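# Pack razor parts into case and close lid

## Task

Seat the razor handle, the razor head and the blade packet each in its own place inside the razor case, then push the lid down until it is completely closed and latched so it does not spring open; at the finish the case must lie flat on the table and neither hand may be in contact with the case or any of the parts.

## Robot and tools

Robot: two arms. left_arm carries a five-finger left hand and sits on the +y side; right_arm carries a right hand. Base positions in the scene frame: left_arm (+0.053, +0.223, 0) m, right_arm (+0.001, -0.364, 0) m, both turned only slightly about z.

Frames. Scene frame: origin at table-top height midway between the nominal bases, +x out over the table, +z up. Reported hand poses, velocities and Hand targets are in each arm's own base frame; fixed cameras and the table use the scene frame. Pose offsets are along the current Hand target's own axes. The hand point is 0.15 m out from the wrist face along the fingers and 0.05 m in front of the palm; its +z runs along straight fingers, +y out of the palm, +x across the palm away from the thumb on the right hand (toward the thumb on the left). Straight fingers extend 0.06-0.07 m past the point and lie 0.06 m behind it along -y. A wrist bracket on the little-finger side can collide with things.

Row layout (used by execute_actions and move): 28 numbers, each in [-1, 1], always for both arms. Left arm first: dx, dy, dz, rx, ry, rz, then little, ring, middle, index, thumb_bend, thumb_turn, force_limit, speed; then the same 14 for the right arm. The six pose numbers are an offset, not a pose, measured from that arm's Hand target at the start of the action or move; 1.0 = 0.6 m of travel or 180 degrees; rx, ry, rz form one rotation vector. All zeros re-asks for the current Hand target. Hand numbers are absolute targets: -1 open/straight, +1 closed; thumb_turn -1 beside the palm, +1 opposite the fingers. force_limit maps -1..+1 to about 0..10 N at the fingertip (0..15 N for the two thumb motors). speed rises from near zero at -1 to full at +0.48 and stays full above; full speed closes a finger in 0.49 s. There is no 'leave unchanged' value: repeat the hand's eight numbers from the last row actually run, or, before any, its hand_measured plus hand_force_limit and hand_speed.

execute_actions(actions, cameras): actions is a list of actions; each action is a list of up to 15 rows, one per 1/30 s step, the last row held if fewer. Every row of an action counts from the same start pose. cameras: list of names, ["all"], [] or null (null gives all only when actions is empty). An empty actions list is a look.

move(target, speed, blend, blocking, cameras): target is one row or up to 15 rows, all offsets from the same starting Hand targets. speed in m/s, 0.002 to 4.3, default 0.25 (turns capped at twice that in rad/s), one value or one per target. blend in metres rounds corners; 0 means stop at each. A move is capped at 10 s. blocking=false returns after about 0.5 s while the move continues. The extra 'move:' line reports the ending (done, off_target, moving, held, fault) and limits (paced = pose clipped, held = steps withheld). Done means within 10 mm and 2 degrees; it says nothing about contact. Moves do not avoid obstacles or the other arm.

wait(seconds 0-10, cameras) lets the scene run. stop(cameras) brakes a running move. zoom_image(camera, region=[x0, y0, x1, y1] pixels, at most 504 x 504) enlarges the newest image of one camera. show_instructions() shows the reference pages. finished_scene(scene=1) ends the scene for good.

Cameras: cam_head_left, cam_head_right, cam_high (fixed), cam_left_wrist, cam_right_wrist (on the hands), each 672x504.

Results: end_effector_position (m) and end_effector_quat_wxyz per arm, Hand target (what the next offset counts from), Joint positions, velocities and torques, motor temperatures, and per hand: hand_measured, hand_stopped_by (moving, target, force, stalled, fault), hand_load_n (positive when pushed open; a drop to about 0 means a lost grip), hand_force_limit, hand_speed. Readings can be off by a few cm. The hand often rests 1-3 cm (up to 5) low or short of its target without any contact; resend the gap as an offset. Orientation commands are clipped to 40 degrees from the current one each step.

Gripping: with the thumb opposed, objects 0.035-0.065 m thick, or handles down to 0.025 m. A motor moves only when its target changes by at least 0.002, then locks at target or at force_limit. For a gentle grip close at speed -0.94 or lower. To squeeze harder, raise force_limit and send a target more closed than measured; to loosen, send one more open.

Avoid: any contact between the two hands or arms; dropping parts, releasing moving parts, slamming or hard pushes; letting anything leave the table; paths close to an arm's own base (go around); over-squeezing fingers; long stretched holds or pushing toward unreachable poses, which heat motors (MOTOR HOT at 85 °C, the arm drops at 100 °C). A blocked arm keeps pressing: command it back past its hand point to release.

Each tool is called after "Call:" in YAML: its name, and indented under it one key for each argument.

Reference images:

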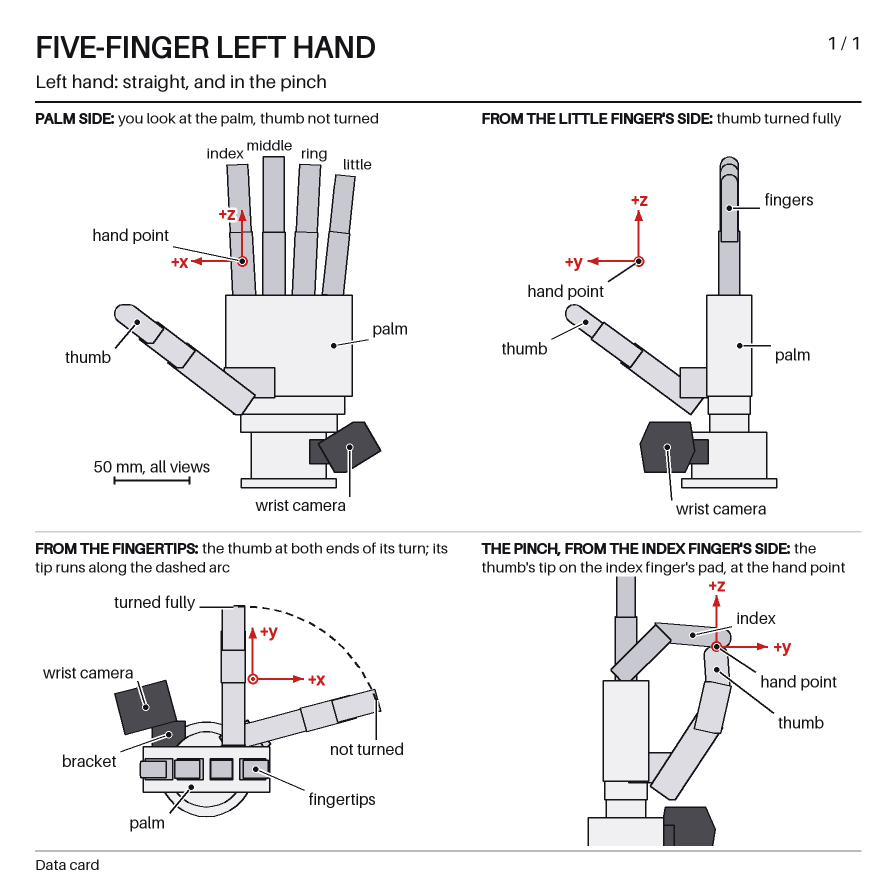

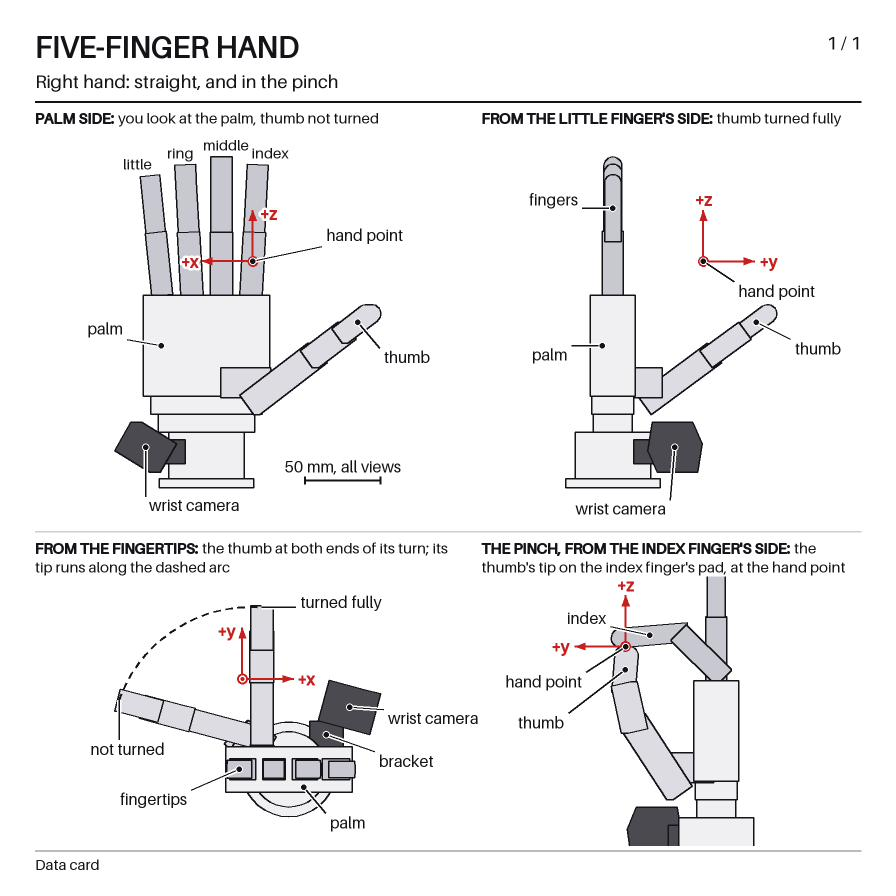

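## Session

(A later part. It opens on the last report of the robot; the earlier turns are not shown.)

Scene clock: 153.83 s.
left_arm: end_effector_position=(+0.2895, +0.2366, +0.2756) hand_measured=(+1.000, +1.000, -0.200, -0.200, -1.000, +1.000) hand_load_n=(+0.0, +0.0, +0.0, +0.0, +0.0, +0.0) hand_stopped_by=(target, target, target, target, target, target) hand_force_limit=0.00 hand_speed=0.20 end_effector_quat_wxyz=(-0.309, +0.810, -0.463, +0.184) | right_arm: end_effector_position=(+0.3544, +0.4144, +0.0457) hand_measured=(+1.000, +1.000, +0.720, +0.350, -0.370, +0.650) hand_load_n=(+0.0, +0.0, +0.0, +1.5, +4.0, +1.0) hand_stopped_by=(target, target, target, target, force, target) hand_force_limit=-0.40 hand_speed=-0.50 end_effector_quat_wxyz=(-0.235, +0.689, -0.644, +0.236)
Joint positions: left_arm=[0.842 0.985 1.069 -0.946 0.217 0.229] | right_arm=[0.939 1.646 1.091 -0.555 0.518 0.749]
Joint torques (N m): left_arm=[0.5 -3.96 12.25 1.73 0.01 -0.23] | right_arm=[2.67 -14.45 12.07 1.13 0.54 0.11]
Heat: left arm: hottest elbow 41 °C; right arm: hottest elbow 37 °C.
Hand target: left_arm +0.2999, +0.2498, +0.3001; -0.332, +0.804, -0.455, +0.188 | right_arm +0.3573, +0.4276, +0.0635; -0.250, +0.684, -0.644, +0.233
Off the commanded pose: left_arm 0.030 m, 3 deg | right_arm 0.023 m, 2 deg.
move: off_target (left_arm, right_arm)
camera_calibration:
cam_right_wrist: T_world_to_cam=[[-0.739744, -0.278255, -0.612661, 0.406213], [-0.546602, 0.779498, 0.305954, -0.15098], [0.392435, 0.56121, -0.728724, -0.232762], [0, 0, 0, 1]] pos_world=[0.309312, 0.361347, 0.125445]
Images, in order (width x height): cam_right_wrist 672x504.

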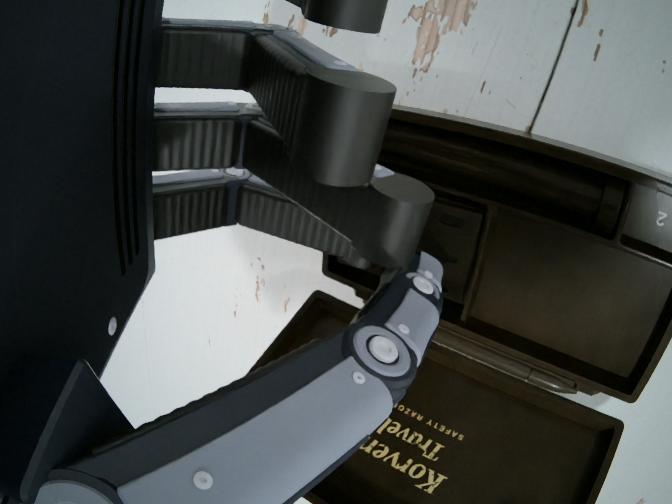

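Call:
execute_actions:
  actions: []
  cameras: ["cam_high", "cam_head_left"]

Call:
zoom_image:
  camera: "cam_high"
  region: [130, 150, 290, 290]

Scene clock: 154.63 s.
left_arm: end_effector_position=(+0.2895, +0.2366, +0.2756) hand_measured=(+1.000, +1.000, -0.200, -0.200, -1.000, +1.000) hand_load_n=(+0.0, +0.0, +0.0, +0.0, +0.0, +0.0) hand_stopped_by=(target, target, target, target, target, target) hand_force_limit=0.00 hand_speed=0.20 end_effector_quat_wxyz=(-0.309, +0.810, -0.463, +0.184) | right_arm: end_effector_position=(+0.3544, +0.4144, +0.0457) hand_measured=(+1.000, +1.000, +0.720, +0.350, -0.370, +0.650) hand_load_n=(+0.0, +0.0, +0.0, +1.5, +4.0, +0.5) hand_stopped_by=(target, target, target, target, force, target) hand_force_limit=-0.40 hand_speed=-0.50 end_effector_quat_wxyz=(-0.235, +0.689, -0.644, +0.236)
Joint positions: left_arm=[0.842 0.985 1.069 -0.946 0.217 0.229] | right_arm=[0.939 1.646 1.091 -0.555 0.518 0.749]
Joint velocities: within noise
Joint torques (N m): left_arm=[0.5 -3.96 12.25 1.73 0.01 -0.23] | right_arm=[3.14 -15.09 11.99 0.95 0.53 0.1]
Motor temperatures (°C): left_arm=[25 29 41 28 27 25] | right_arm=[29 32 37 29 26 28]
Heat: left arm: hottest elbow 41 °C; right arm: hottest elbow 37 °C.
Hand target: left_arm +0.2999, +0.2498, +0.3001; -0.332, +0.804, -0.455, +0.188 | right_arm +0.3574, +0.4276, +0.0636; -0.250, +0.684, -0.644, +0.233
Off the commanded pose: left_arm 0.030 m, 3 deg | right_arm 0.022 m, 2 deg.
Images, in order (width x height): cam_head_left 672x504, cam_high 672x504.

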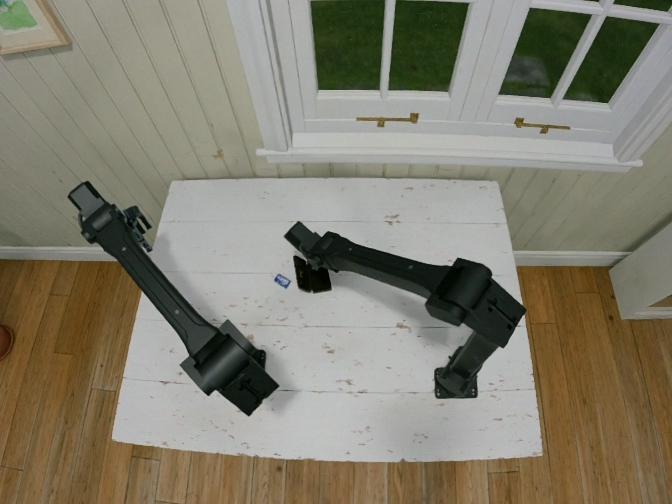

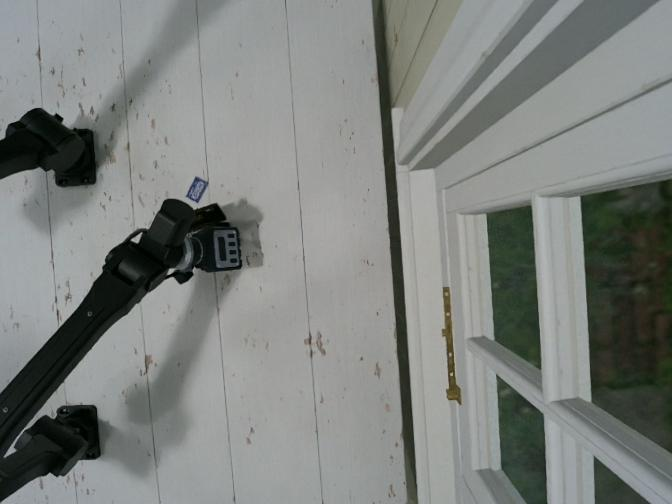

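Scaled by 3.150 from the camera's 672x504 image, which has a finer 960x720 frame.

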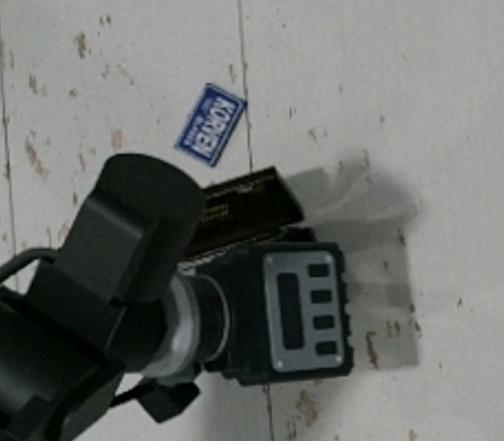

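Call:
move:
  target: [0, 0, 0, 0, 0, 0, 1, 1, -0.2, -0.2, -1, 1, 0, 0.2, 0.002, 0.0225, 0.0290, 0, 0, 0, 1, 1, 0.72, 0.35, 0.2, 0.65, -0.4, -0.5]
  speed: 0.05
  cameras: ["cam_right_wrist"]

Call:
zoom_image:
  camera: "cam_right_wrist"
  region: [380, 110, 560, 320]

Scene clock: 156.20 s.
left_arm: end_effector_position=(+0.2895, +0.2366, +0.2756) hand_measured=(+1.000, +1.000, -0.200, -0.200, -1.000, +1.000) hand_load_n=(+0.0, +0.5, +0.0, +0.0, +0.0, +0.0) hand_stopped_by=(target, target, target, target, target, target) hand_force_limit=0.00 hand_speed=0.20 end_effector_quat_wxyz=(-0.309, +0.810, -0.463, +0.184) | right_arm: end_effector_position=(+0.3588, +0.4204, +0.0488) hand_measured=(+1.000, +1.000, +0.720, +0.350, -0.370, +0.650) hand_load_n=(+0.0, +0.0, +0.0, +3.0, +4.0, +0.5) hand_stopped_by=(target, target, target, target, force, target) hand_force_limit=-0.40 hand_speed=-0.50 end_effector_quat_wxyz=(-0.248, +0.684, -0.645, +0.234)
Joint positions: left_arm=[0.842 0.985 1.069 -0.946 0.217 0.229] | right_arm=[0.939 1.646 1.091 -0.526 0.518 0.749]
Joint torques (N m): left_arm=[0.56 -4.01 12.25 1.74 0.01 -0.23] | right_arm=[2.43 -11.87 9.24 2.39 0.44 0.08]
Heat: left arm: hottest elbow 41 °C; right arm: hottest elbow 36 °C.
Hand target: left_arm +0.2999, +0.2498, +0.3001; -0.332, +0.804, -0.455, +0.188 | right_arm +0.3582, +0.4266, +0.0416; -0.250, +0.684, -0.644, +0.233
Off the commanded pose: left_arm 0.030 m, 3 deg | right_arm 0.009 m, 0 deg.
move: off_target (left_arm)
camera_calibration:
cam_right_wrist: T_world_to_cam=[[-0.729024, -0.263168, -0.631875, 0.403823], [-0.551761, 0.772242, 0.314964, -0.149684], [0.405072, 0.578261, -0.708189, -0.248345], [0, 0, 0, 1]] pos_world=[0.312405, 0.365474, 0.126436]
Images, in order (width x height): cam_right_wrist 672x504.

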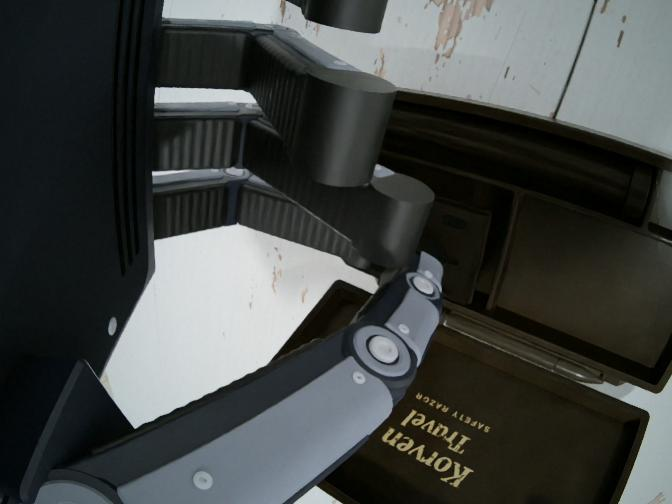

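Scaled by 2.400 from the camera's 672x504 image, which has a finer 960x720 frame.

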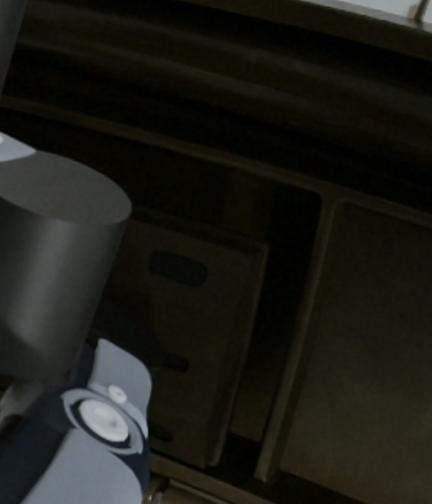

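Call:
move:
  target: [0, 0, 0, 0, 0, 0, 1, 1, -0.2, -0.2, -1, 1, 0, 0.2, -0.005, 0.0105, 0.0130, 0, 0, 0, 1, 1, 0.72, 0.35, 0.2, 0.65, -0.4, -0.5]
  speed: 0.05
  cameras: ["cam_right_wrist"]

Call:
zoom_image:
  camera: "cam_right_wrist"
  region: [380, 110, 560, 320]

Scene clock: 158.27 s.
left_arm: end_effector_position=(+0.2895, +0.2366, +0.2756) hand_measured=(+1.000, +1.000, -0.200, -0.200, -1.000, +1.000) hand_load_n=(+0.0, +0.0, +0.0, +0.0, +0.0, +0.0) hand_stopped_by=(target, target, target, target, target, target) hand_force_limit=0.00 hand_speed=0.20 end_effector_quat_wxyz=(-0.309, +0.810, -0.463, +0.184) | right_arm: end_effector_position=(+0.3602, +0.4241, +0.0411) hand_measured=(+1.000, +1.000, +0.720, +0.350, -0.370, +0.650) hand_load_n=(+0.0, +0.0, +0.0, +2.5, +4.0, +0.0) hand_stopped_by=(target, target, target, target, force, target) hand_force_limit=-0.40 hand_speed=-0.50 end_effector_quat_wxyz=(-0.250, +0.684, -0.644, +0.234)
Joint positions: left_arm=[0.842 0.985 1.069 -0.946 0.217 0.229] | right_arm=[0.941 1.665 1.091 -0.505 0.518 0.749]
Joint torques (N m): left_arm=[0.56 -3.96 12.23 1.73 0.01 -0.23] | right_arm=[2.84 -11.16 9.1 2.26 0.63 0.08]
Heat: left arm: hottest elbow 41 °C; right arm: hottest elbow 36 °C.
Hand target: left_arm +0.2999, +0.2498, +0.3001; -0.332, +0.804, -0.455, +0.188 | right_arm +0.3582, +0.4296, +0.0316; -0.250, +0.684, -0.644, +0.233
Off the commanded pose: left_arm 0.030 m, 3 deg | right_arm 0.011 m, 0 deg.
move: off_target (left_arm, right_arm)
camera_calibration:
cam_right_wrist: T_world_to_cam=[[-0.727694, -0.26342, -0.633303, 0.40069], [-0.553668, 0.770589, 0.315666, -0.148044], [0.404863, 0.580347, -0.706599, -0.257355], [0, 0, 0, 1]] pos_world=[0.313806, 0.368986, 0.118644]
Images, in order (width x height): cam_right_wrist 672x504.

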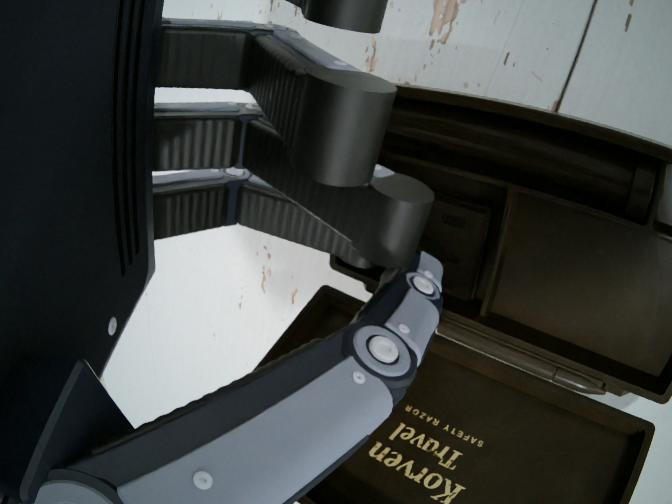

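Scaled by 2.400 from the camera's 672x504 image, which has a finer 960x720 frame.

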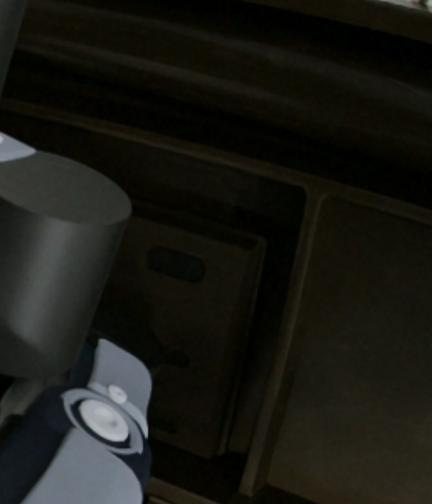

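Call:
move:
  target: [0, 0, 0, 0, 0, 0, 1, 1, -0.2, -0.2, -1, 1, 0, 0.2, 0.0027, 0.0078, -0.0065, 0, 0, 0, 1, 1, 0.72, 0.35, 0.2, 0.65, -0.4, -0.5]
  speed: 0.05
  cameras: ["cam_right_wrist"]

Call:
zoom_image:
  camera: "cam_right_wrist"
  region: [380, 110, 560, 320]

Scene clock: 160.17 s.
left_arm: end_effector_position=(+0.2895, +0.2366, +0.2756) hand_measured=(+1.000, +1.000, -0.200, -0.200, -1.000, +1.000) hand_load_n=(+0.0, +0.5, -0.5, +0.0, +0.0, +0.0) hand_stopped_by=(target, target, target, target, target, target) hand_force_limit=0.00 hand_speed=0.20 end_effector_quat_wxyz=(-0.309, +0.810, -0.463, +0.184) | right_arm: end_effector_position=(+0.3575, +0.4233, +0.0387) hand_measured=(+1.000, +1.000, +0.720, +0.350, -0.370, +0.650) hand_load_n=(+0.0, +0.0, +0.0, +2.5, +3.5, +0.0) hand_stopped_by=(target, target, target, target, force, target) hand_force_limit=-0.40 hand_speed=-0.50 end_effector_quat_wxyz=(-0.249, +0.683, -0.645, +0.236)
Joint positions: left_arm=[0.842 0.985 1.069 -0.946 0.217 0.229] | right_arm=[0.946 1.665 1.084 -0.503 0.524 0.755]
Joint torques (N m): left_arm=[0.56 -3.96 12.23 1.73 0.01 -0.23] | right_arm=[2.96 -12.16 8.31 2.06 0.48 0.19]
Heat: left arm: hottest elbow 41 °C; right arm: hottest elbow 36 °C.
Hand target: left_arm +0.2999, +0.2498, +0.3001; -0.332, +0.804, -0.455, +0.188 | right_arm +0.3523, +0.4275, +0.0315; -0.250, +0.684, -0.644, +0.233
Off the commanded pose: left_arm 0.030 m, 3 deg | right_arm 0.010 m, 0 deg.
move: off_target (left_arm)
camera_calibration:
cam_right_wrist: T_world_to_cam=[[-0.727703, -0.263536, -0.633243, 0.397056], [-0.552107, 0.772865, 0.312822, -0.149585], [0.406972, 0.57726, -0.707916, -0.256938], [0, 0, 0, 1]] pos_world=[0.310918, 0.368567, 0.116336]
Images, in order (width x height): cam_right_wrist 672x504.

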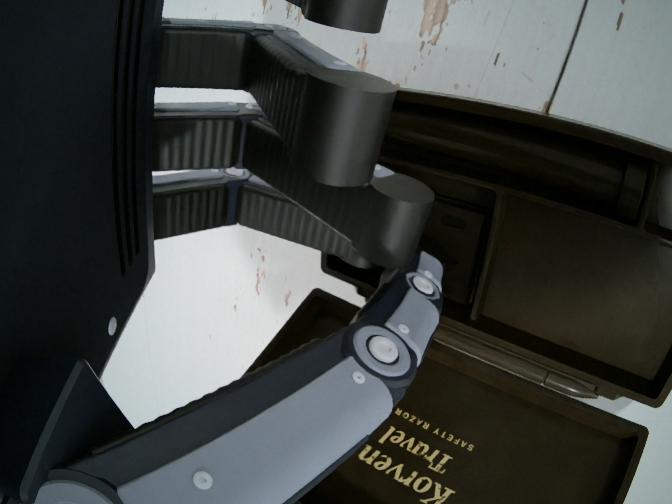

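Scaled by 2.400 from the camera's 672x504 image, which has a finer 960x720 frame.

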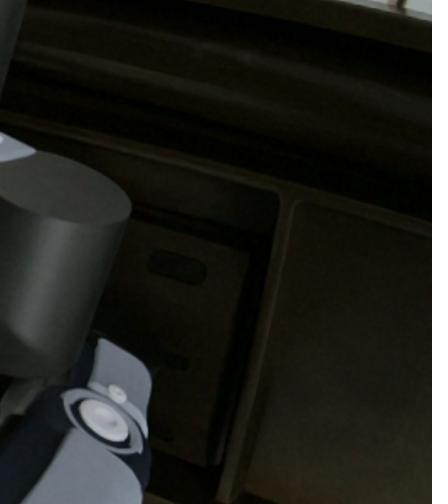

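Call:
move:
  target: [0, 0, 0, 0, 0, 0, 1, 1, -0.2, -0.2, -1, 1, 0, 0.2, 0.003, 0.0090, 0.0065, 0, 0, 0, 1, 1, 0.72, 0.35, 0.2, 0.65, -0.4, -0.5]
  speed: 0.05
  cameras: ["cam_right_wrist"]

Call:
zoom_image:
  camera: "cam_right_wrist"
  region: [380, 110, 560, 320]

Scene clock: 161.80 s.
left_arm: end_effector_position=(+0.2895, +0.2366, +0.2756) hand_measured=(+1.000, +1.000, -0.200, -0.200, -1.000, +1.000) hand_load_n=(+0.0, +0.0, +0.0, +0.0, +0.0, +0.0) hand_stopped_by=(target, target, target, target, target, target) hand_force_limit=0.00 hand_speed=0.20 end_effector_quat_wxyz=(-0.309, +0.810, -0.463, +0.184) | right_arm: end_effector_position=(+0.3577, +0.4251, +0.0377) hand_measured=(+1.000, +1.000, +0.720, +0.350, -0.370, +0.650) hand_load_n=(+0.0, +0.0, +0.0, +0.5, +4.0, -0.5) hand_stopped_by=(target, target, target, target, force, target) hand_force_limit=-0.40 hand_speed=-0.50 end_effector_quat_wxyz=(-0.255, +0.681, -0.645, +0.235)
Joint positions: left_arm=[0.842 0.985 1.069 -0.946 0.217 0.229] | right_arm=[0.948 1.665 1.076 -0.483 0.525 0.756]
Joint torques (N m): left_arm=[0.56 -3.96 12.23 1.74 0.01 -0.23] | right_arm=[2.78 -12.28 7.61 2.03 0.38 0.12]
Heat: left arm: hottest elbow 41 °C; right arm: hottest elbow 36 °C.
Hand target: left_arm +0.2999, +0.2498, +0.3001; -0.332, +0.804, -0.455, +0.188 | right_arm +0.3507, +0.4258, +0.0251; -0.250, +0.684, -0.644, +0.233
Off the commanded pose: left_arm 0.030 m, 3 deg | right_arm 0.014 m, 1 deg.
move: off_target (left_arm, right_arm)
camera_calibration:
cam_right_wrist: T_world_to_cam=[[-0.722531, -0.25754, -0.641578, 0.392935], [-0.555028, 0.769383, 0.316218, -0.148103], [0.412181, 0.584571, -0.698845, -0.264085], [0, 0, 0, 1]] pos_world=[0.310558, 0.369521, 0.114377]
Images, in order (width x height): cam_right_wrist 672x504.

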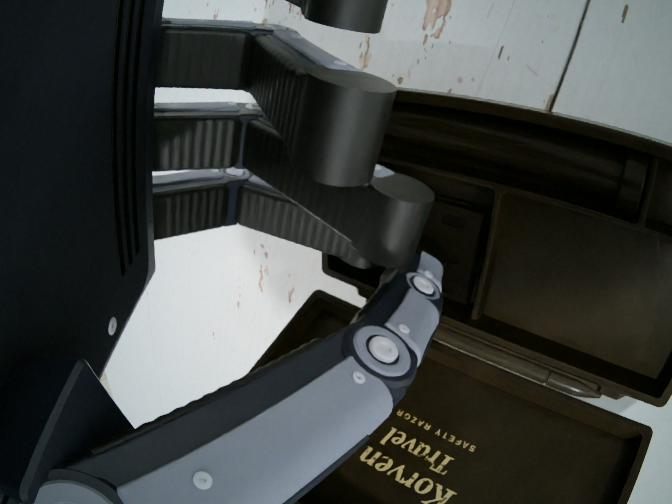

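Scaled by 2.400 from the camera's 672x504 image, which has a finer 960x720 frame.

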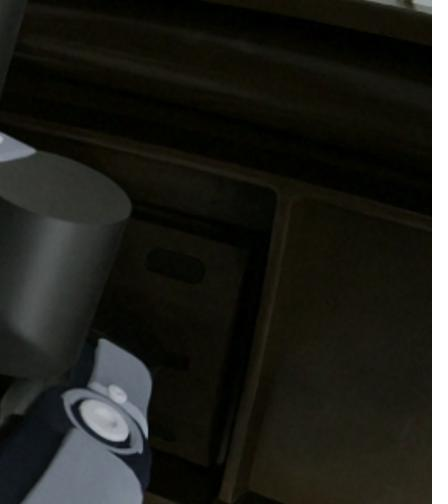

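Call:
move:
  target: [0, 0, 0, 0, 0, 0, 1, 1, -0.2, -0.2, -1, 1, 0, 0.2, 0.0063, 0.0055, -0.0045, 0, 0, 0, 1, 1, 0.72, 0.35, 0.2, 0.65, -0.4, -0.5]
  speed: 0.05
  cameras: ["cam_right_wrist"]

Call:
zoom_image:
  camera: "cam_right_wrist"
  region: [380, 110, 560, 320]

Scene clock: 164.03 s.
left_arm: end_effector_position=(+0.2895, +0.2366, +0.2756) hand_measured=(+1.000, +1.000, -0.200, -0.200, -1.000, +1.000) hand_load_n=(+0.0, +0.0, +0.0, +0.0, +0.0, +0.0) hand_stopped_by=(target, target, target, target, target, target) hand_force_limit=0.00 hand_speed=0.20 end_effector_quat_wxyz=(-0.309, +0.810, -0.463, +0.184) | right_arm: end_effector_position=(+0.3574, +0.4245, +0.0374) hand_measured=(+1.000, +1.000, +0.720, +0.350, -0.370, +0.650) hand_load_n=(+0.0, +0.0, +0.0, +1.0, +3.5, +0.0) hand_stopped_by=(target, target, target, target, force, target) hand_force_limit=-0.40 hand_speed=-0.50 end_effector_quat_wxyz=(-0.259, +0.676, -0.649, +0.234)
Joint positions: left_arm=[0.842 0.985 1.069 -0.946 0.217 0.229] | right_arm=[0.948 1.66 1.065 -0.47 0.527 0.767]
Joint torques (N m): left_arm=[0.56 -3.96 12.25 1.73 0.01 -0.23] | right_arm=[3.37 -12.28 7.19 1.76 0.42 0.03]
Heat: left arm: hottest elbow 41 °C; right arm: hottest elbow 36 °C.
Hand target: left_arm +0.2999, +0.2498, +0.3001; -0.332, +0.804, -0.455, +0.188 | right_arm +0.3469, +0.4217, +0.0250; -0.250, +0.684, -0.644, +0.233
Off the commanded pose: left_arm 0.030 m, 3 deg | right_arm 0.017 m, 1 deg.
move: off_target (left_arm, right_arm)
camera_calibration:
cam_right_wrist: T_world_to_cam=[[-0.721541, -0.243345, -0.648199, 0.386283], [-0.549633, 0.770644, 0.322508, -0.150333], [0.42105, 0.588974, -0.689802, -0.269139], [0, 0, 0, 1]] pos_world=[0.309412, 0.368369, 0.11322]
Images, in order (width x height): cam_right_wrist 672x504.

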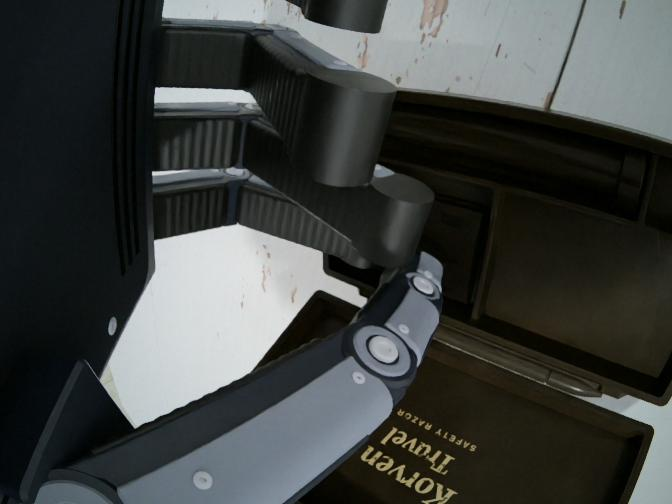

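Scaled by 2.400 from the camera's 672x504 image, which has a finer 960x720 frame.

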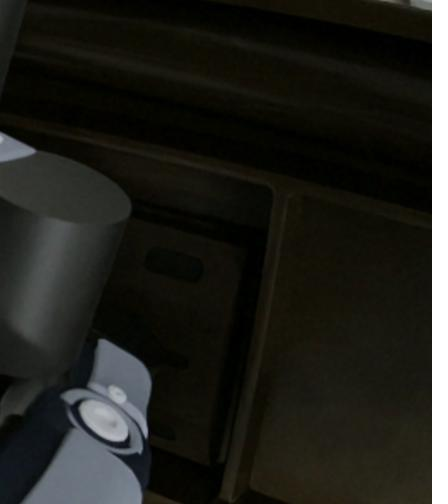

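Call:
zoom_image:
  camera: "cam_right_wrist"
  region: [230, 150, 430, 320]

Scaled by 2.520 from the camera's 672x504 image, which has a finer 960x720 frame.

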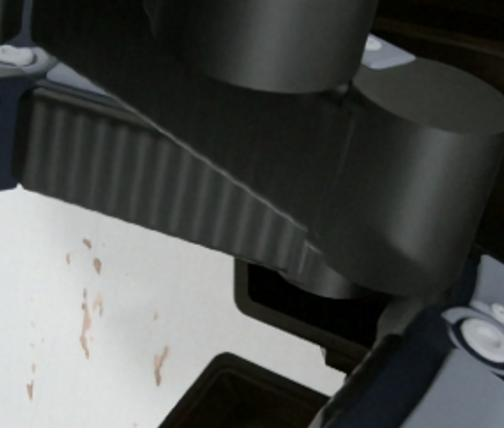

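Call:
move:
  target: [0, 0, 0, 0, 0, 0, 1, 1, -0.2, -0.2, -1, 1, 0, 0.2, -0.0027, -0.0185, -0.0063, 0, 0, 0, 1, 1, 0.72, 0.35, 0.2, 0.65, -0.4, -0.5]
  speed: 0.05
  cameras: ["cam_right_wrist"]

Call:
zoom_image:
  camera: "cam_right_wrist"
  region: [380, 110, 560, 320]

Scene clock: 171.40 s.
left_arm: end_effector_position=(+0.2895, +0.2366, +0.2756) hand_measured=(+1.000, +1.000, -0.200, -0.200, -1.000, +1.000) hand_load_n=(+0.0, +0.5, +0.0, +0.0, +0.0, +0.0) hand_stopped_by=(target, target, target, target, target, target) hand_force_limit=0.00 hand_speed=0.20 end_effector_quat_wxyz=(-0.309, +0.810, -0.463, +0.184) | right_arm: end_effector_position=(+0.3575, +0.4245, +0.0377) hand_measured=(+1.000, +1.000, +0.720, +0.350, -0.370, +0.650) hand_load_n=(+0.0, +0.0, +0.0, +1.5, +3.5, +0.5) hand_stopped_by=(target, target, target, target, force, target) hand_force_limit=-0.40 hand_speed=-0.50 end_effector_quat_wxyz=(-0.260, +0.676, -0.649, +0.234)
Joint positions: left_arm=[0.842 0.985 1.069 -0.946 0.217 0.229] | right_arm=[0.948 1.659 1.065 -0.469 0.527 0.768]
Joint torques (N m): left_arm=[0.56 -3.96 12.25 1.74 0.01 -0.23] | right_arm=[2.26 -13.04 9.09 0.98 0.26 -0.01]
Heat: left arm: hottest elbow 41 °C; right arm: hottest elbow 35 °C.
Hand target: left_arm +0.2999, +0.2498, +0.3001; -0.332, +0.804, -0.455, +0.188 | right_arm +0.3528, +0.4236, +0.0351; -0.250, +0.684, -0.645, +0.233
Off the commanded pose: left_arm 0.030 m, 3 deg | right_arm 0.005 m, 2 deg.
move: off_target (left_arm)
camera_calibration:
cam_right_wrist: T_world_to_cam=[[-0.721388, -0.242257, -0.648777, 0.385964], [-0.549389, 0.770549, 0.323149, -0.150569], [0.421629, 0.589547, -0.688958, -0.269446], [0, 0, 0, 1]] pos_world=[0.309315, 0.368375, 0.113424]
Images, in order (width x height): cam_right_wrist 672x504.

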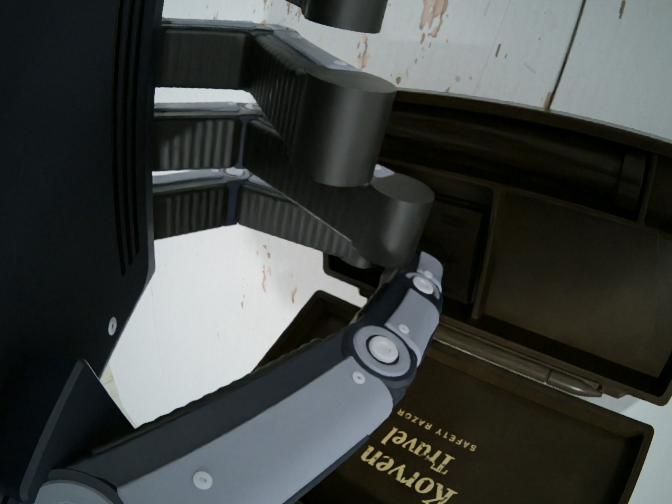

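Scaled by 2.400 from the camera's 672x504 image, which has a finer 960x720 frame.

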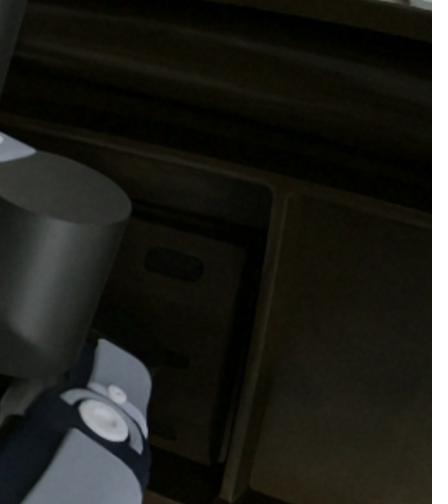

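Call:
move:
  target: [0, 0, 0, 0, 0, 0, 1, 1, -0.2, -0.2, -1, 1, 0, 0.2, 0, 0, 0, 0, 0, 0, 1, 1, 0.72, 0.35, -0.55, 0.65, -0.4, -0.5]
  speed: 0.05
  cameras: ["cam_right_wrist"]

Call:
zoom_image:
  camera: "cam_right_wrist"
  region: [380, 110, 560, 320]

Scene clock: 172.20 s.
left_arm: end_effector_position=(+0.2895, +0.2366, +0.2756) hand_measured=(+1.000, +1.000, -0.200, -0.200, -1.000, +1.000) hand_load_n=(+0.0, +0.0, +0.0, +0.0, +0.0, +0.0) hand_stopped_by=(target, target, target, target, target, target) hand_force_limit=0.00 hand_speed=0.20 end_effector_quat_wxyz=(-0.309, +0.810, -0.463, +0.184) | right_arm: end_effector_position=(+0.3573, +0.4243, +0.0383) hand_measured=(+1.000, +1.000, +0.720, +0.350, -0.550, +0.650) hand_load_n=(+0.0, +0.0, +0.0, +0.0, -1.5, +0.5) hand_stopped_by=(target, target, target, target, target, target) hand_force_limit=-0.40 hand_speed=-0.50 end_effector_quat_wxyz=(-0.260, +0.676, -0.649, +0.234)
Joint positions: left_arm=[0.842 0.985 1.069 -0.946 0.217 0.229] | right_arm=[0.948 1.657 1.065 -0.471 0.526 0.768]
Joint torques (N m): left_arm=[0.5 -4.01 12.25 1.73 0.01 -0.23] | right_arm=[2.78 -13.51 9.37 0.75 0.31 -0.04]
Heat: left arm: hottest elbow 41 °C; right arm: hottest elbow 35 °C.
Hand target: left_arm +0.2999, +0.2498, +0.3001; -0.332, +0.804, -0.455, +0.188 | right_arm +0.3528, +0.4236, +0.0351; -0.250, +0.684, -0.645, +0.233
Off the commanded pose: left_arm 0.030 m, 3 deg | right_arm 0.006 m, 2 deg.
move: off_target (left_arm)
camera_calibration:
cam_right_wrist: T_world_to_cam=[[-0.721552, -0.242223, -0.648607, 0.386179], [-0.5494, 0.770402, 0.323481, -0.150701], [0.421334, 0.589753, -0.688962, -0.268815], [0, 0, 0, 1]] pos_world=[0.309113, 0.368176, 0.114024]
Images, in order (width x height): cam_right_wrist 672x504.

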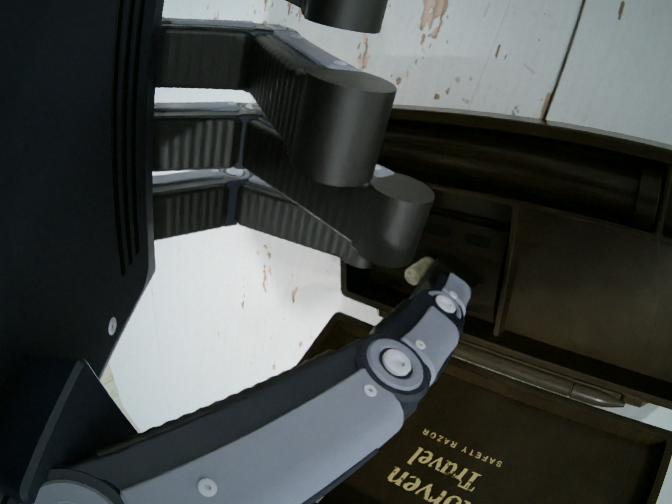

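Scaled by 2.400 from the camera's 672x504 image, which has a finer 960x720 frame.

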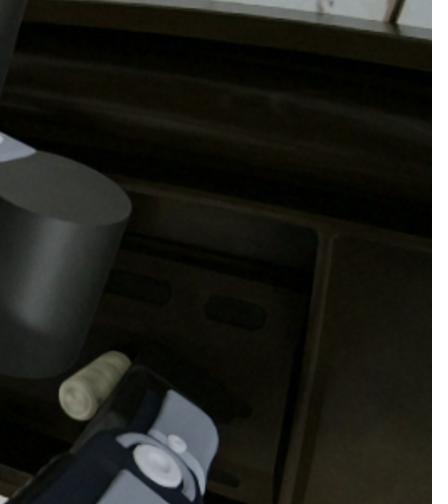

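Call:
move:
  target:
    - [0, 0, 0, 0, 0, 0, 1, 1, -0.2, -0.2, -1, 1, 0, 0.2, -0.0023, -0.0477, -0.0253, 0, 0, 0, 1, 1, 0.72, 0.35, -0.55, 0.65, -0.4, -0.5]
    - [0, 0, 0, 0, 0, 0, 1, 1, -0.2, -0.2, -1, 1, 0, 0.2, -0.0027, -0.1225, -0.1145, 0, 0, 0, 1, 1, 0.72, 0.35, -0.55, 0.65, -0.4, -0.5]
  speed: 0.15
  blend: [0.01, 0]
  cameras: ["cam_right_wrist", "cam_high"]

Call:
zoom_image:
  camera: "cam_right_wrist"
  region: [380, 110, 672, 400]

Scene clock: 174.30 s.
left_arm: end_effector_position=(+0.2895, +0.2366, +0.2756) hand_measured=(+1.000, +1.000, -0.200, -0.200, -1.000, +1.000) hand_load_n=(+0.0, +0.0, +0.0, +0.0, +0.0, +0.0) hand_stopped_by=(target, target, target, target, target, target) hand_force_limit=0.00 hand_speed=0.20 end_effector_quat_wxyz=(-0.309, +0.810, -0.463, +0.184) | right_arm: end_effector_position=(+0.3536, +0.4185, +0.1177) hand_measured=(+1.000, +1.000, +0.720, +0.350, -0.550, +0.650) hand_load_n=(+0.0, +0.0, +0.0, +0.0, +0.0, +0.0) hand_stopped_by=(target, target, target, target, target, target) hand_force_limit=-0.40 hand_speed=-0.50 end_effector_quat_wxyz=(-0.239, +0.689, -0.643, +0.234)
Joint positions: left_arm=[0.842 0.985 1.069 -0.946 0.217 0.229] | right_arm=[0.944 1.562 1.196 -0.736 0.515 0.75]
Joint torques (N m): left_arm=[0.56 -3.96 12.25 1.73 0.01 -0.23] | right_arm=[1.73 -13.51 13.44 1.28 0.39 -0.01]
Heat: left arm: hottest elbow 41 °C; right arm: hottest elbow 35 °C.
Hand target: left_arm +0.2999, +0.2498, +0.3001; -0.332, +0.804, -0.455, +0.188 | right_arm +0.3648, +0.4257, +0.1349; -0.250, +0.684, -0.644, +0.233
Off the commanded pose: left_arm 0.030 m, 3 deg | right_arm 0.022 m, 1 deg.
move: off_target (left_arm, right_arm)
camera_calibration:
cam_right_wrist: T_world_to_cam=[[-0.73678, -0.276215, -0.617139, 0.449559], [-0.551015, 0.774257, 0.3113, -0.173453], [0.391839, 0.569413, -0.722656, -0.186205], [0, 0, 0, 1]] pos_world=[0.308613, 0.3645, 0.196874]
Images, in order (width x height): cam_high 672x504, cam_right_wrist 672x504.

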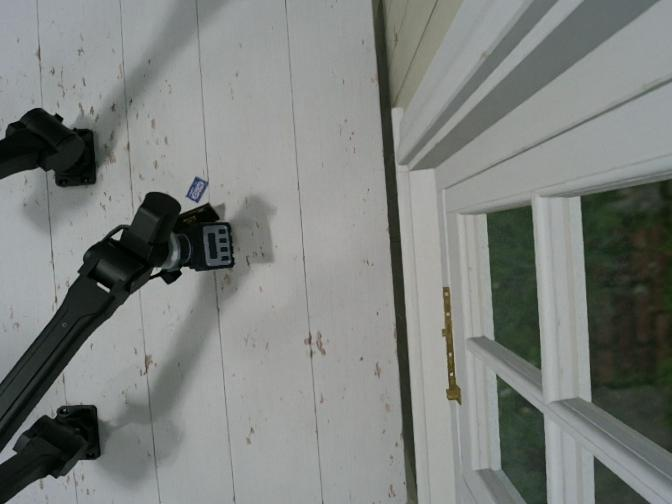

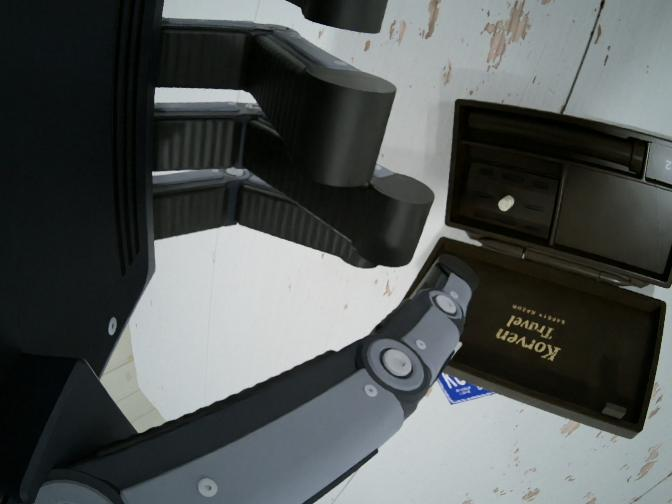

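Scaled by 1.726 from the camera's 672x504 image, which has a finer 960x720 frame.

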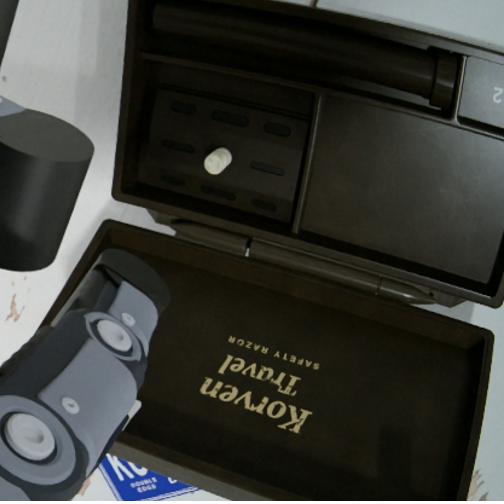

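Call:
move:
  target:
    - [0, 0, 0, 0, 0, 0, 1, 1, -0.2, -0.2, -1, 1, 0, 0.2, 0, -0.0375, -0.0446, 0, 0, 0, 1, 1, 0.72, 0.35, -0.55, 0.65, -0.4, -0.5]
    - [0, 0, 0, 0, 0, 0, 1, 1, -0.2, -0.2, -1, 1, 0, 0.2, -0.1690, 0.0360, -0.1055, 0.0714, -0.2228, -0.2092, 1, 1, 0.72, 0.35, -0.55, 0.65, -0.4, -0.5]
    - [0, 0, 0, 0, 0, 0, 1, 1, -0.2, -0.2, -1, 1, 0, 0.2, -0.1688, 0.0895, -0.0417, 0.0714, -0.2228, -0.2092, -1, -1, -0.2, -0.2, -0.85, 0.82, -0.4, 0.2]
  speed: 0.2
  blend: [0.01, 0.01, 0]
  cameras: ["cam_right_wrist", "cam_high", "cam_head_left"]

Call:
zoom_image:
  camera: "cam_right_wrist"
  region: [300, 100, 672, 460]

Scene clock: 187.30 s.
left_arm: end_effector_position=(+0.2895, +0.2366, +0.2756) hand_measured=(+1.000, +1.000, -0.200, -0.200, -1.000, +1.000) hand_load_n=(+0.0, +0.0, +0.0, +0.0, +0.0, +0.0) hand_stopped_by=(target, target, target, target, target, target) hand_force_limit=0.00 hand_speed=0.20 end_effector_quat_wxyz=(-0.309, +0.810, -0.463, +0.184) | right_arm: end_effector_position=(+0.3034, +0.5173, +0.1234) hand_measured=(-1.000, -1.000, -0.200, -0.200, -0.850, +0.820) hand_load_n=(+0.0, +0.0, +0.0, +0.0, +0.0, +0.0) hand_stopped_by=(target, target, target, target, target, target) hand_force_limit=-0.40 hand_speed=0.20 end_effector_quat_wxyz=(-0.434, +0.857, -0.251, +0.123)
Joint positions: left_arm=[0.842 0.985 1.069 -0.946 0.217 0.229] | right_arm=[0.984 1.551 1.061 -0.146 -0.02 -0.007]
Joint velocities: left_arm=[0.005 0.005 0.002 0.002 0.154 -0.037] | right_arm=[within noise]
Joint torques (N m): left_arm=[0.5 -3.96 12.23 1.73 0.01 -0.23] | right_arm=[3.31 -12.75 10.06 2.8 0.03 -0.04]
Heat: left arm: hottest elbow 42 °C; right arm: hottest elbow 37 °C.
Hand target: left_arm +0.2999, +0.2498, +0.3001; -0.332, +0.804, -0.455, +0.188 | right_arm +0.3014, +0.5233, +0.1199; -0.437, +0.857, -0.243, +0.123
Off the commanded pose: left_arm 0.030 m, 3 deg | right_arm 0.007 m, 1 deg.
move: off_target (left_arm)
camera_calibration:
cam_right_wrist: T_world_to_cam=[[-0.125697, -0.599215, -0.790659, 0.446516], [-0.980375, -0.0469803, 0.191462, 0.290497], [-0.151872, 0.799209, -0.58155, -0.189962], [0, 0, 0, 1]] pos_world=[0.312072, 0.433026, 0.18695]
Images, in order (width x height): cam_head_left 672x504, cam_high 672x504, cam_right_wrist 672x504.

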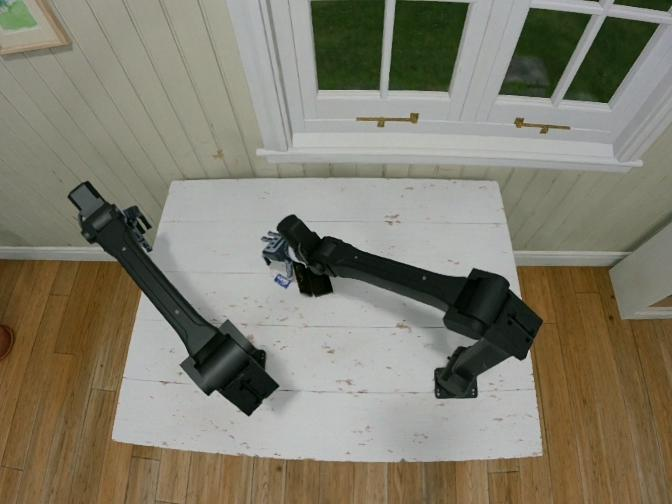

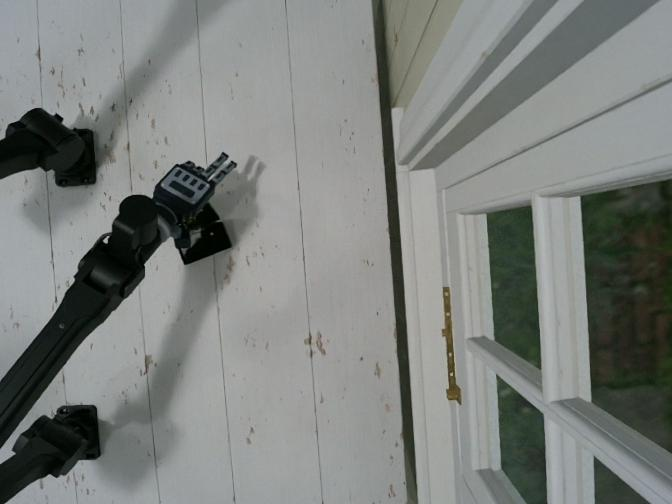

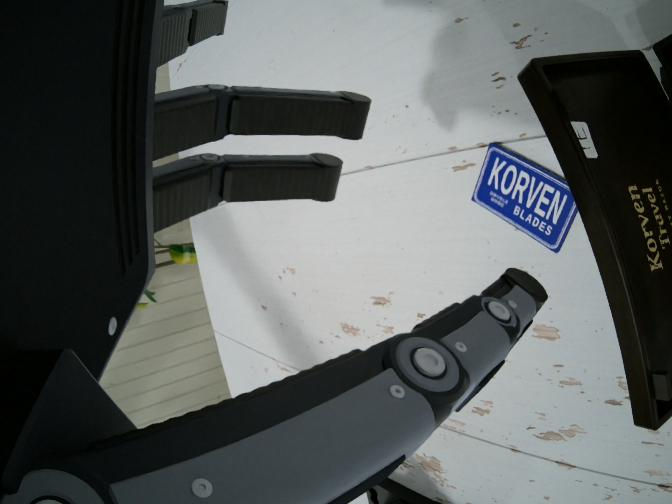

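Scaled by 1.355 from the camera's 672x504 image, which has a finer 960x720 frame.

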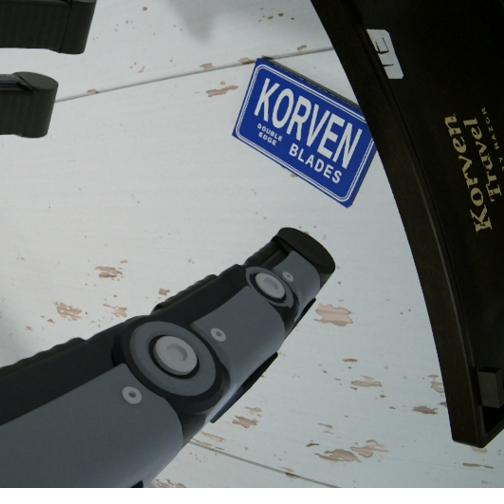

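Call:
move:
  target: [0, 0, 0, 0, 0, 0, 1, 1, -0.2, -0.2, -1, 1, 0, 0.2, -0.0062, 0.0467, 0.0432, -0.0278, -0.0145, -0.0122, -1, -1, -0.1, -0.1, -0.95, 0.82, -0.4, 0.2]
  speed: 0.12
  cameras: ["cam_right_wrist"]

Call:
zoom_image:
  camera: "cam_right_wrist"
  region: [300, 60, 560, 340]

Scene clock: 191.67 s.
left_arm: end_effector_position=(+0.2895, +0.2366, +0.2756) hand_measured=(+1.000, +1.000, -0.200, -0.200, -1.000, +1.000) hand_load_n=(+0.5, +0.0, +0.0, +0.0, +0.0, +0.0) hand_stopped_by=(target, target, target, target, target, target) hand_force_limit=0.00 hand_speed=0.20 end_effector_quat_wxyz=(-0.309, +0.810, -0.463, +0.184) | right_arm: end_effector_position=(+0.2948, +0.5158, +0.0740) hand_measured=(-1.000, -1.000, -0.100, -0.100, -0.950, +0.820) hand_load_n=(+0.0, +0.0, +0.0, +0.0, +0.0, +0.5) hand_stopped_by=(target, target, target, target, target, target) hand_force_limit=-0.40 hand_speed=0.20 end_effector_quat_wxyz=(-0.398, +0.883, -0.230, +0.099)
Joint positions: left_arm=[0.842 0.985 1.069 -0.946 0.217 0.229] | right_arm=[0.984 1.636 1.063 -0.156 -0.066 -0.048]
Joint torques (N m): left_arm=[0.56 -4.01 12.23 1.73 0.01 -0.23] | right_arm=[2.14 -12.51 13.53 1.69 0.07 -0.01]
Heat: left arm: hottest elbow 42 °C; right arm: hottest elbow 37 °C.
Hand target: left_arm +0.2999, +0.2498, +0.3001; -0.332, +0.804, -0.455, +0.188 | right_arm +0.3007, +0.5292, +0.0823; -0.402, +0.882, -0.221, +0.102
Off the commanded pose: left_arm 0.030 m, 3 deg | right_arm 0.017 m, 1 deg.
move: off_target (left_arm, right_arm)
camera_calibration:
cam_right_wrist: T_world_to_cam=[[-0.123551, -0.665875, -0.735762, 0.435114], [-0.965723, -0.0898857, 0.243514, 0.305404], [-0.228284, 0.740629, -0.631945, -0.162416], [0, 0, 0, 1]] pos_world=[0.311618, 0.437473, 0.143132]
Images, in order (width x height): cam_right_wrist 672x504.

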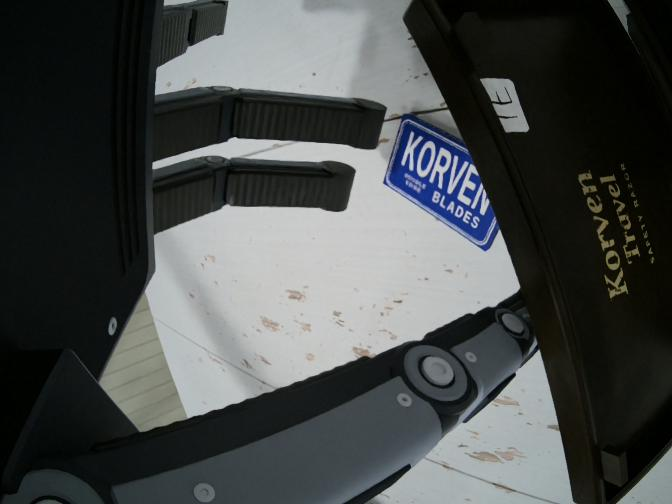

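Scaled by 1.800 from the camera's 672x504 image, which has a finer 960x720 frame.

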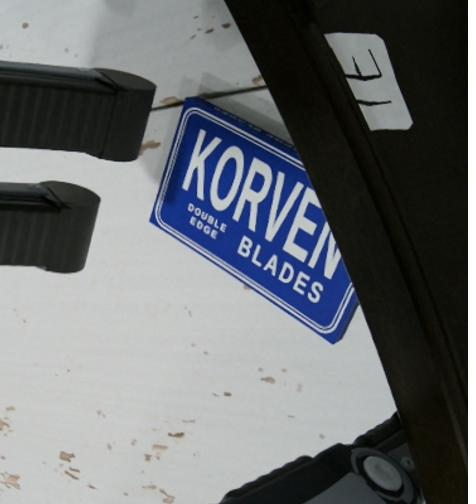

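Call:
move:
  target: [0, 0, 0, 0, 0, 0, 1, 1, -0.2, -0.2, -1, 1, 0, 0.2, 0, 0.01, 0.0367, 0, 0, 0, -1, -1, -0.1, -0.1, -0.95, 0.82, -0.4, 0.2]
  speed: 0.08
  cameras: ["cam_right_wrist"]

Call:
zoom_image:
  camera: "cam_right_wrist"
  region: [300, 60, 560, 340]

Scene clock: 193.53 s.
left_arm: end_effector_position=(+0.2895, +0.2366, +0.2756) hand_measured=(+1.000, +1.000, -0.200, -0.200, -1.000, +1.000) hand_load_n=(+0.0, +0.0, +0.0, +0.0, +0.0, +0.0) hand_stopped_by=(target, target, target, target, target, target) hand_force_limit=0.00 hand_speed=0.20 end_effector_quat_wxyz=(-0.309, +0.810, -0.463, +0.184) | right_arm: end_effector_position=(+0.2979, +0.5203, +0.0539) hand_measured=(-1.000, -1.000, -0.100, -0.100, -0.950, +0.820) hand_load_n=(+0.0, +0.0, +0.0, +0.0, +0.0, +0.0) hand_stopped_by=(target, target, target, target, target, target) hand_force_limit=-0.40 hand_speed=0.20 end_effector_quat_wxyz=(-0.386, +0.888, -0.231, +0.095)
Joint positions: left_arm=[0.842 0.985 1.069 -0.946 0.217 0.229] | right_arm=[0.984 1.686 1.08 -0.149 -0.066 -0.049]
Joint torques (N m): left_arm=[0.56 -3.96 12.25 1.73 0.01 -0.23] | right_arm=[2.96 -11.99 13.26 2.92 0.07 -0.06]
Heat: left arm: hottest elbow 42 °C; right arm: hottest elbow 37 °C.
Hand target: left_arm +0.2999, +0.2498, +0.3001; -0.332, +0.804, -0.455, +0.188 | right_arm +0.3067, +0.5403, +0.0632; -0.402, +0.883, -0.221, +0.102
Off the commanded pose: left_arm 0.030 m, 3 deg | right_arm 0.024 m, 2 deg.
move: off_target (left_arm, right_arm)
camera_calibration:
cam_right_wrist: T_world_to_cam=[[-0.132924, -0.682558, -0.718641, 0.434323], [-0.962176, -0.0850991, 0.258796, 0.309283], [-0.237799, 0.72586, -0.64543, -0.166406], [0, 0, 0, 1]] pos_world=[0.315745, 0.443558, 0.124678]
Images, in order (width x height): cam_right_wrist 672x504.

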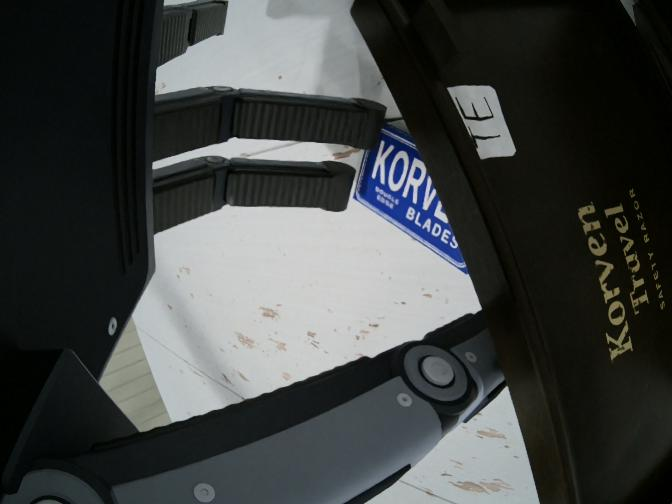

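Scaled by 1.800 from the camera's 672x504 image, which has a finer 960x720 frame.

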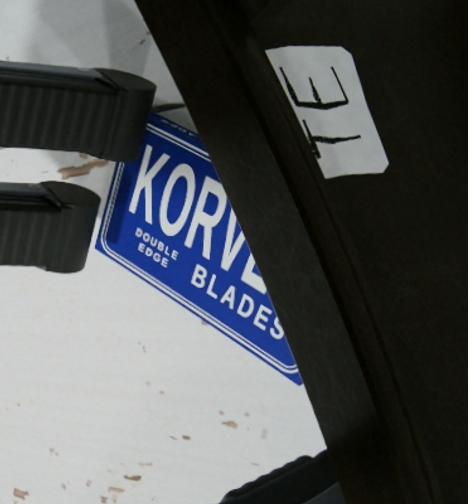

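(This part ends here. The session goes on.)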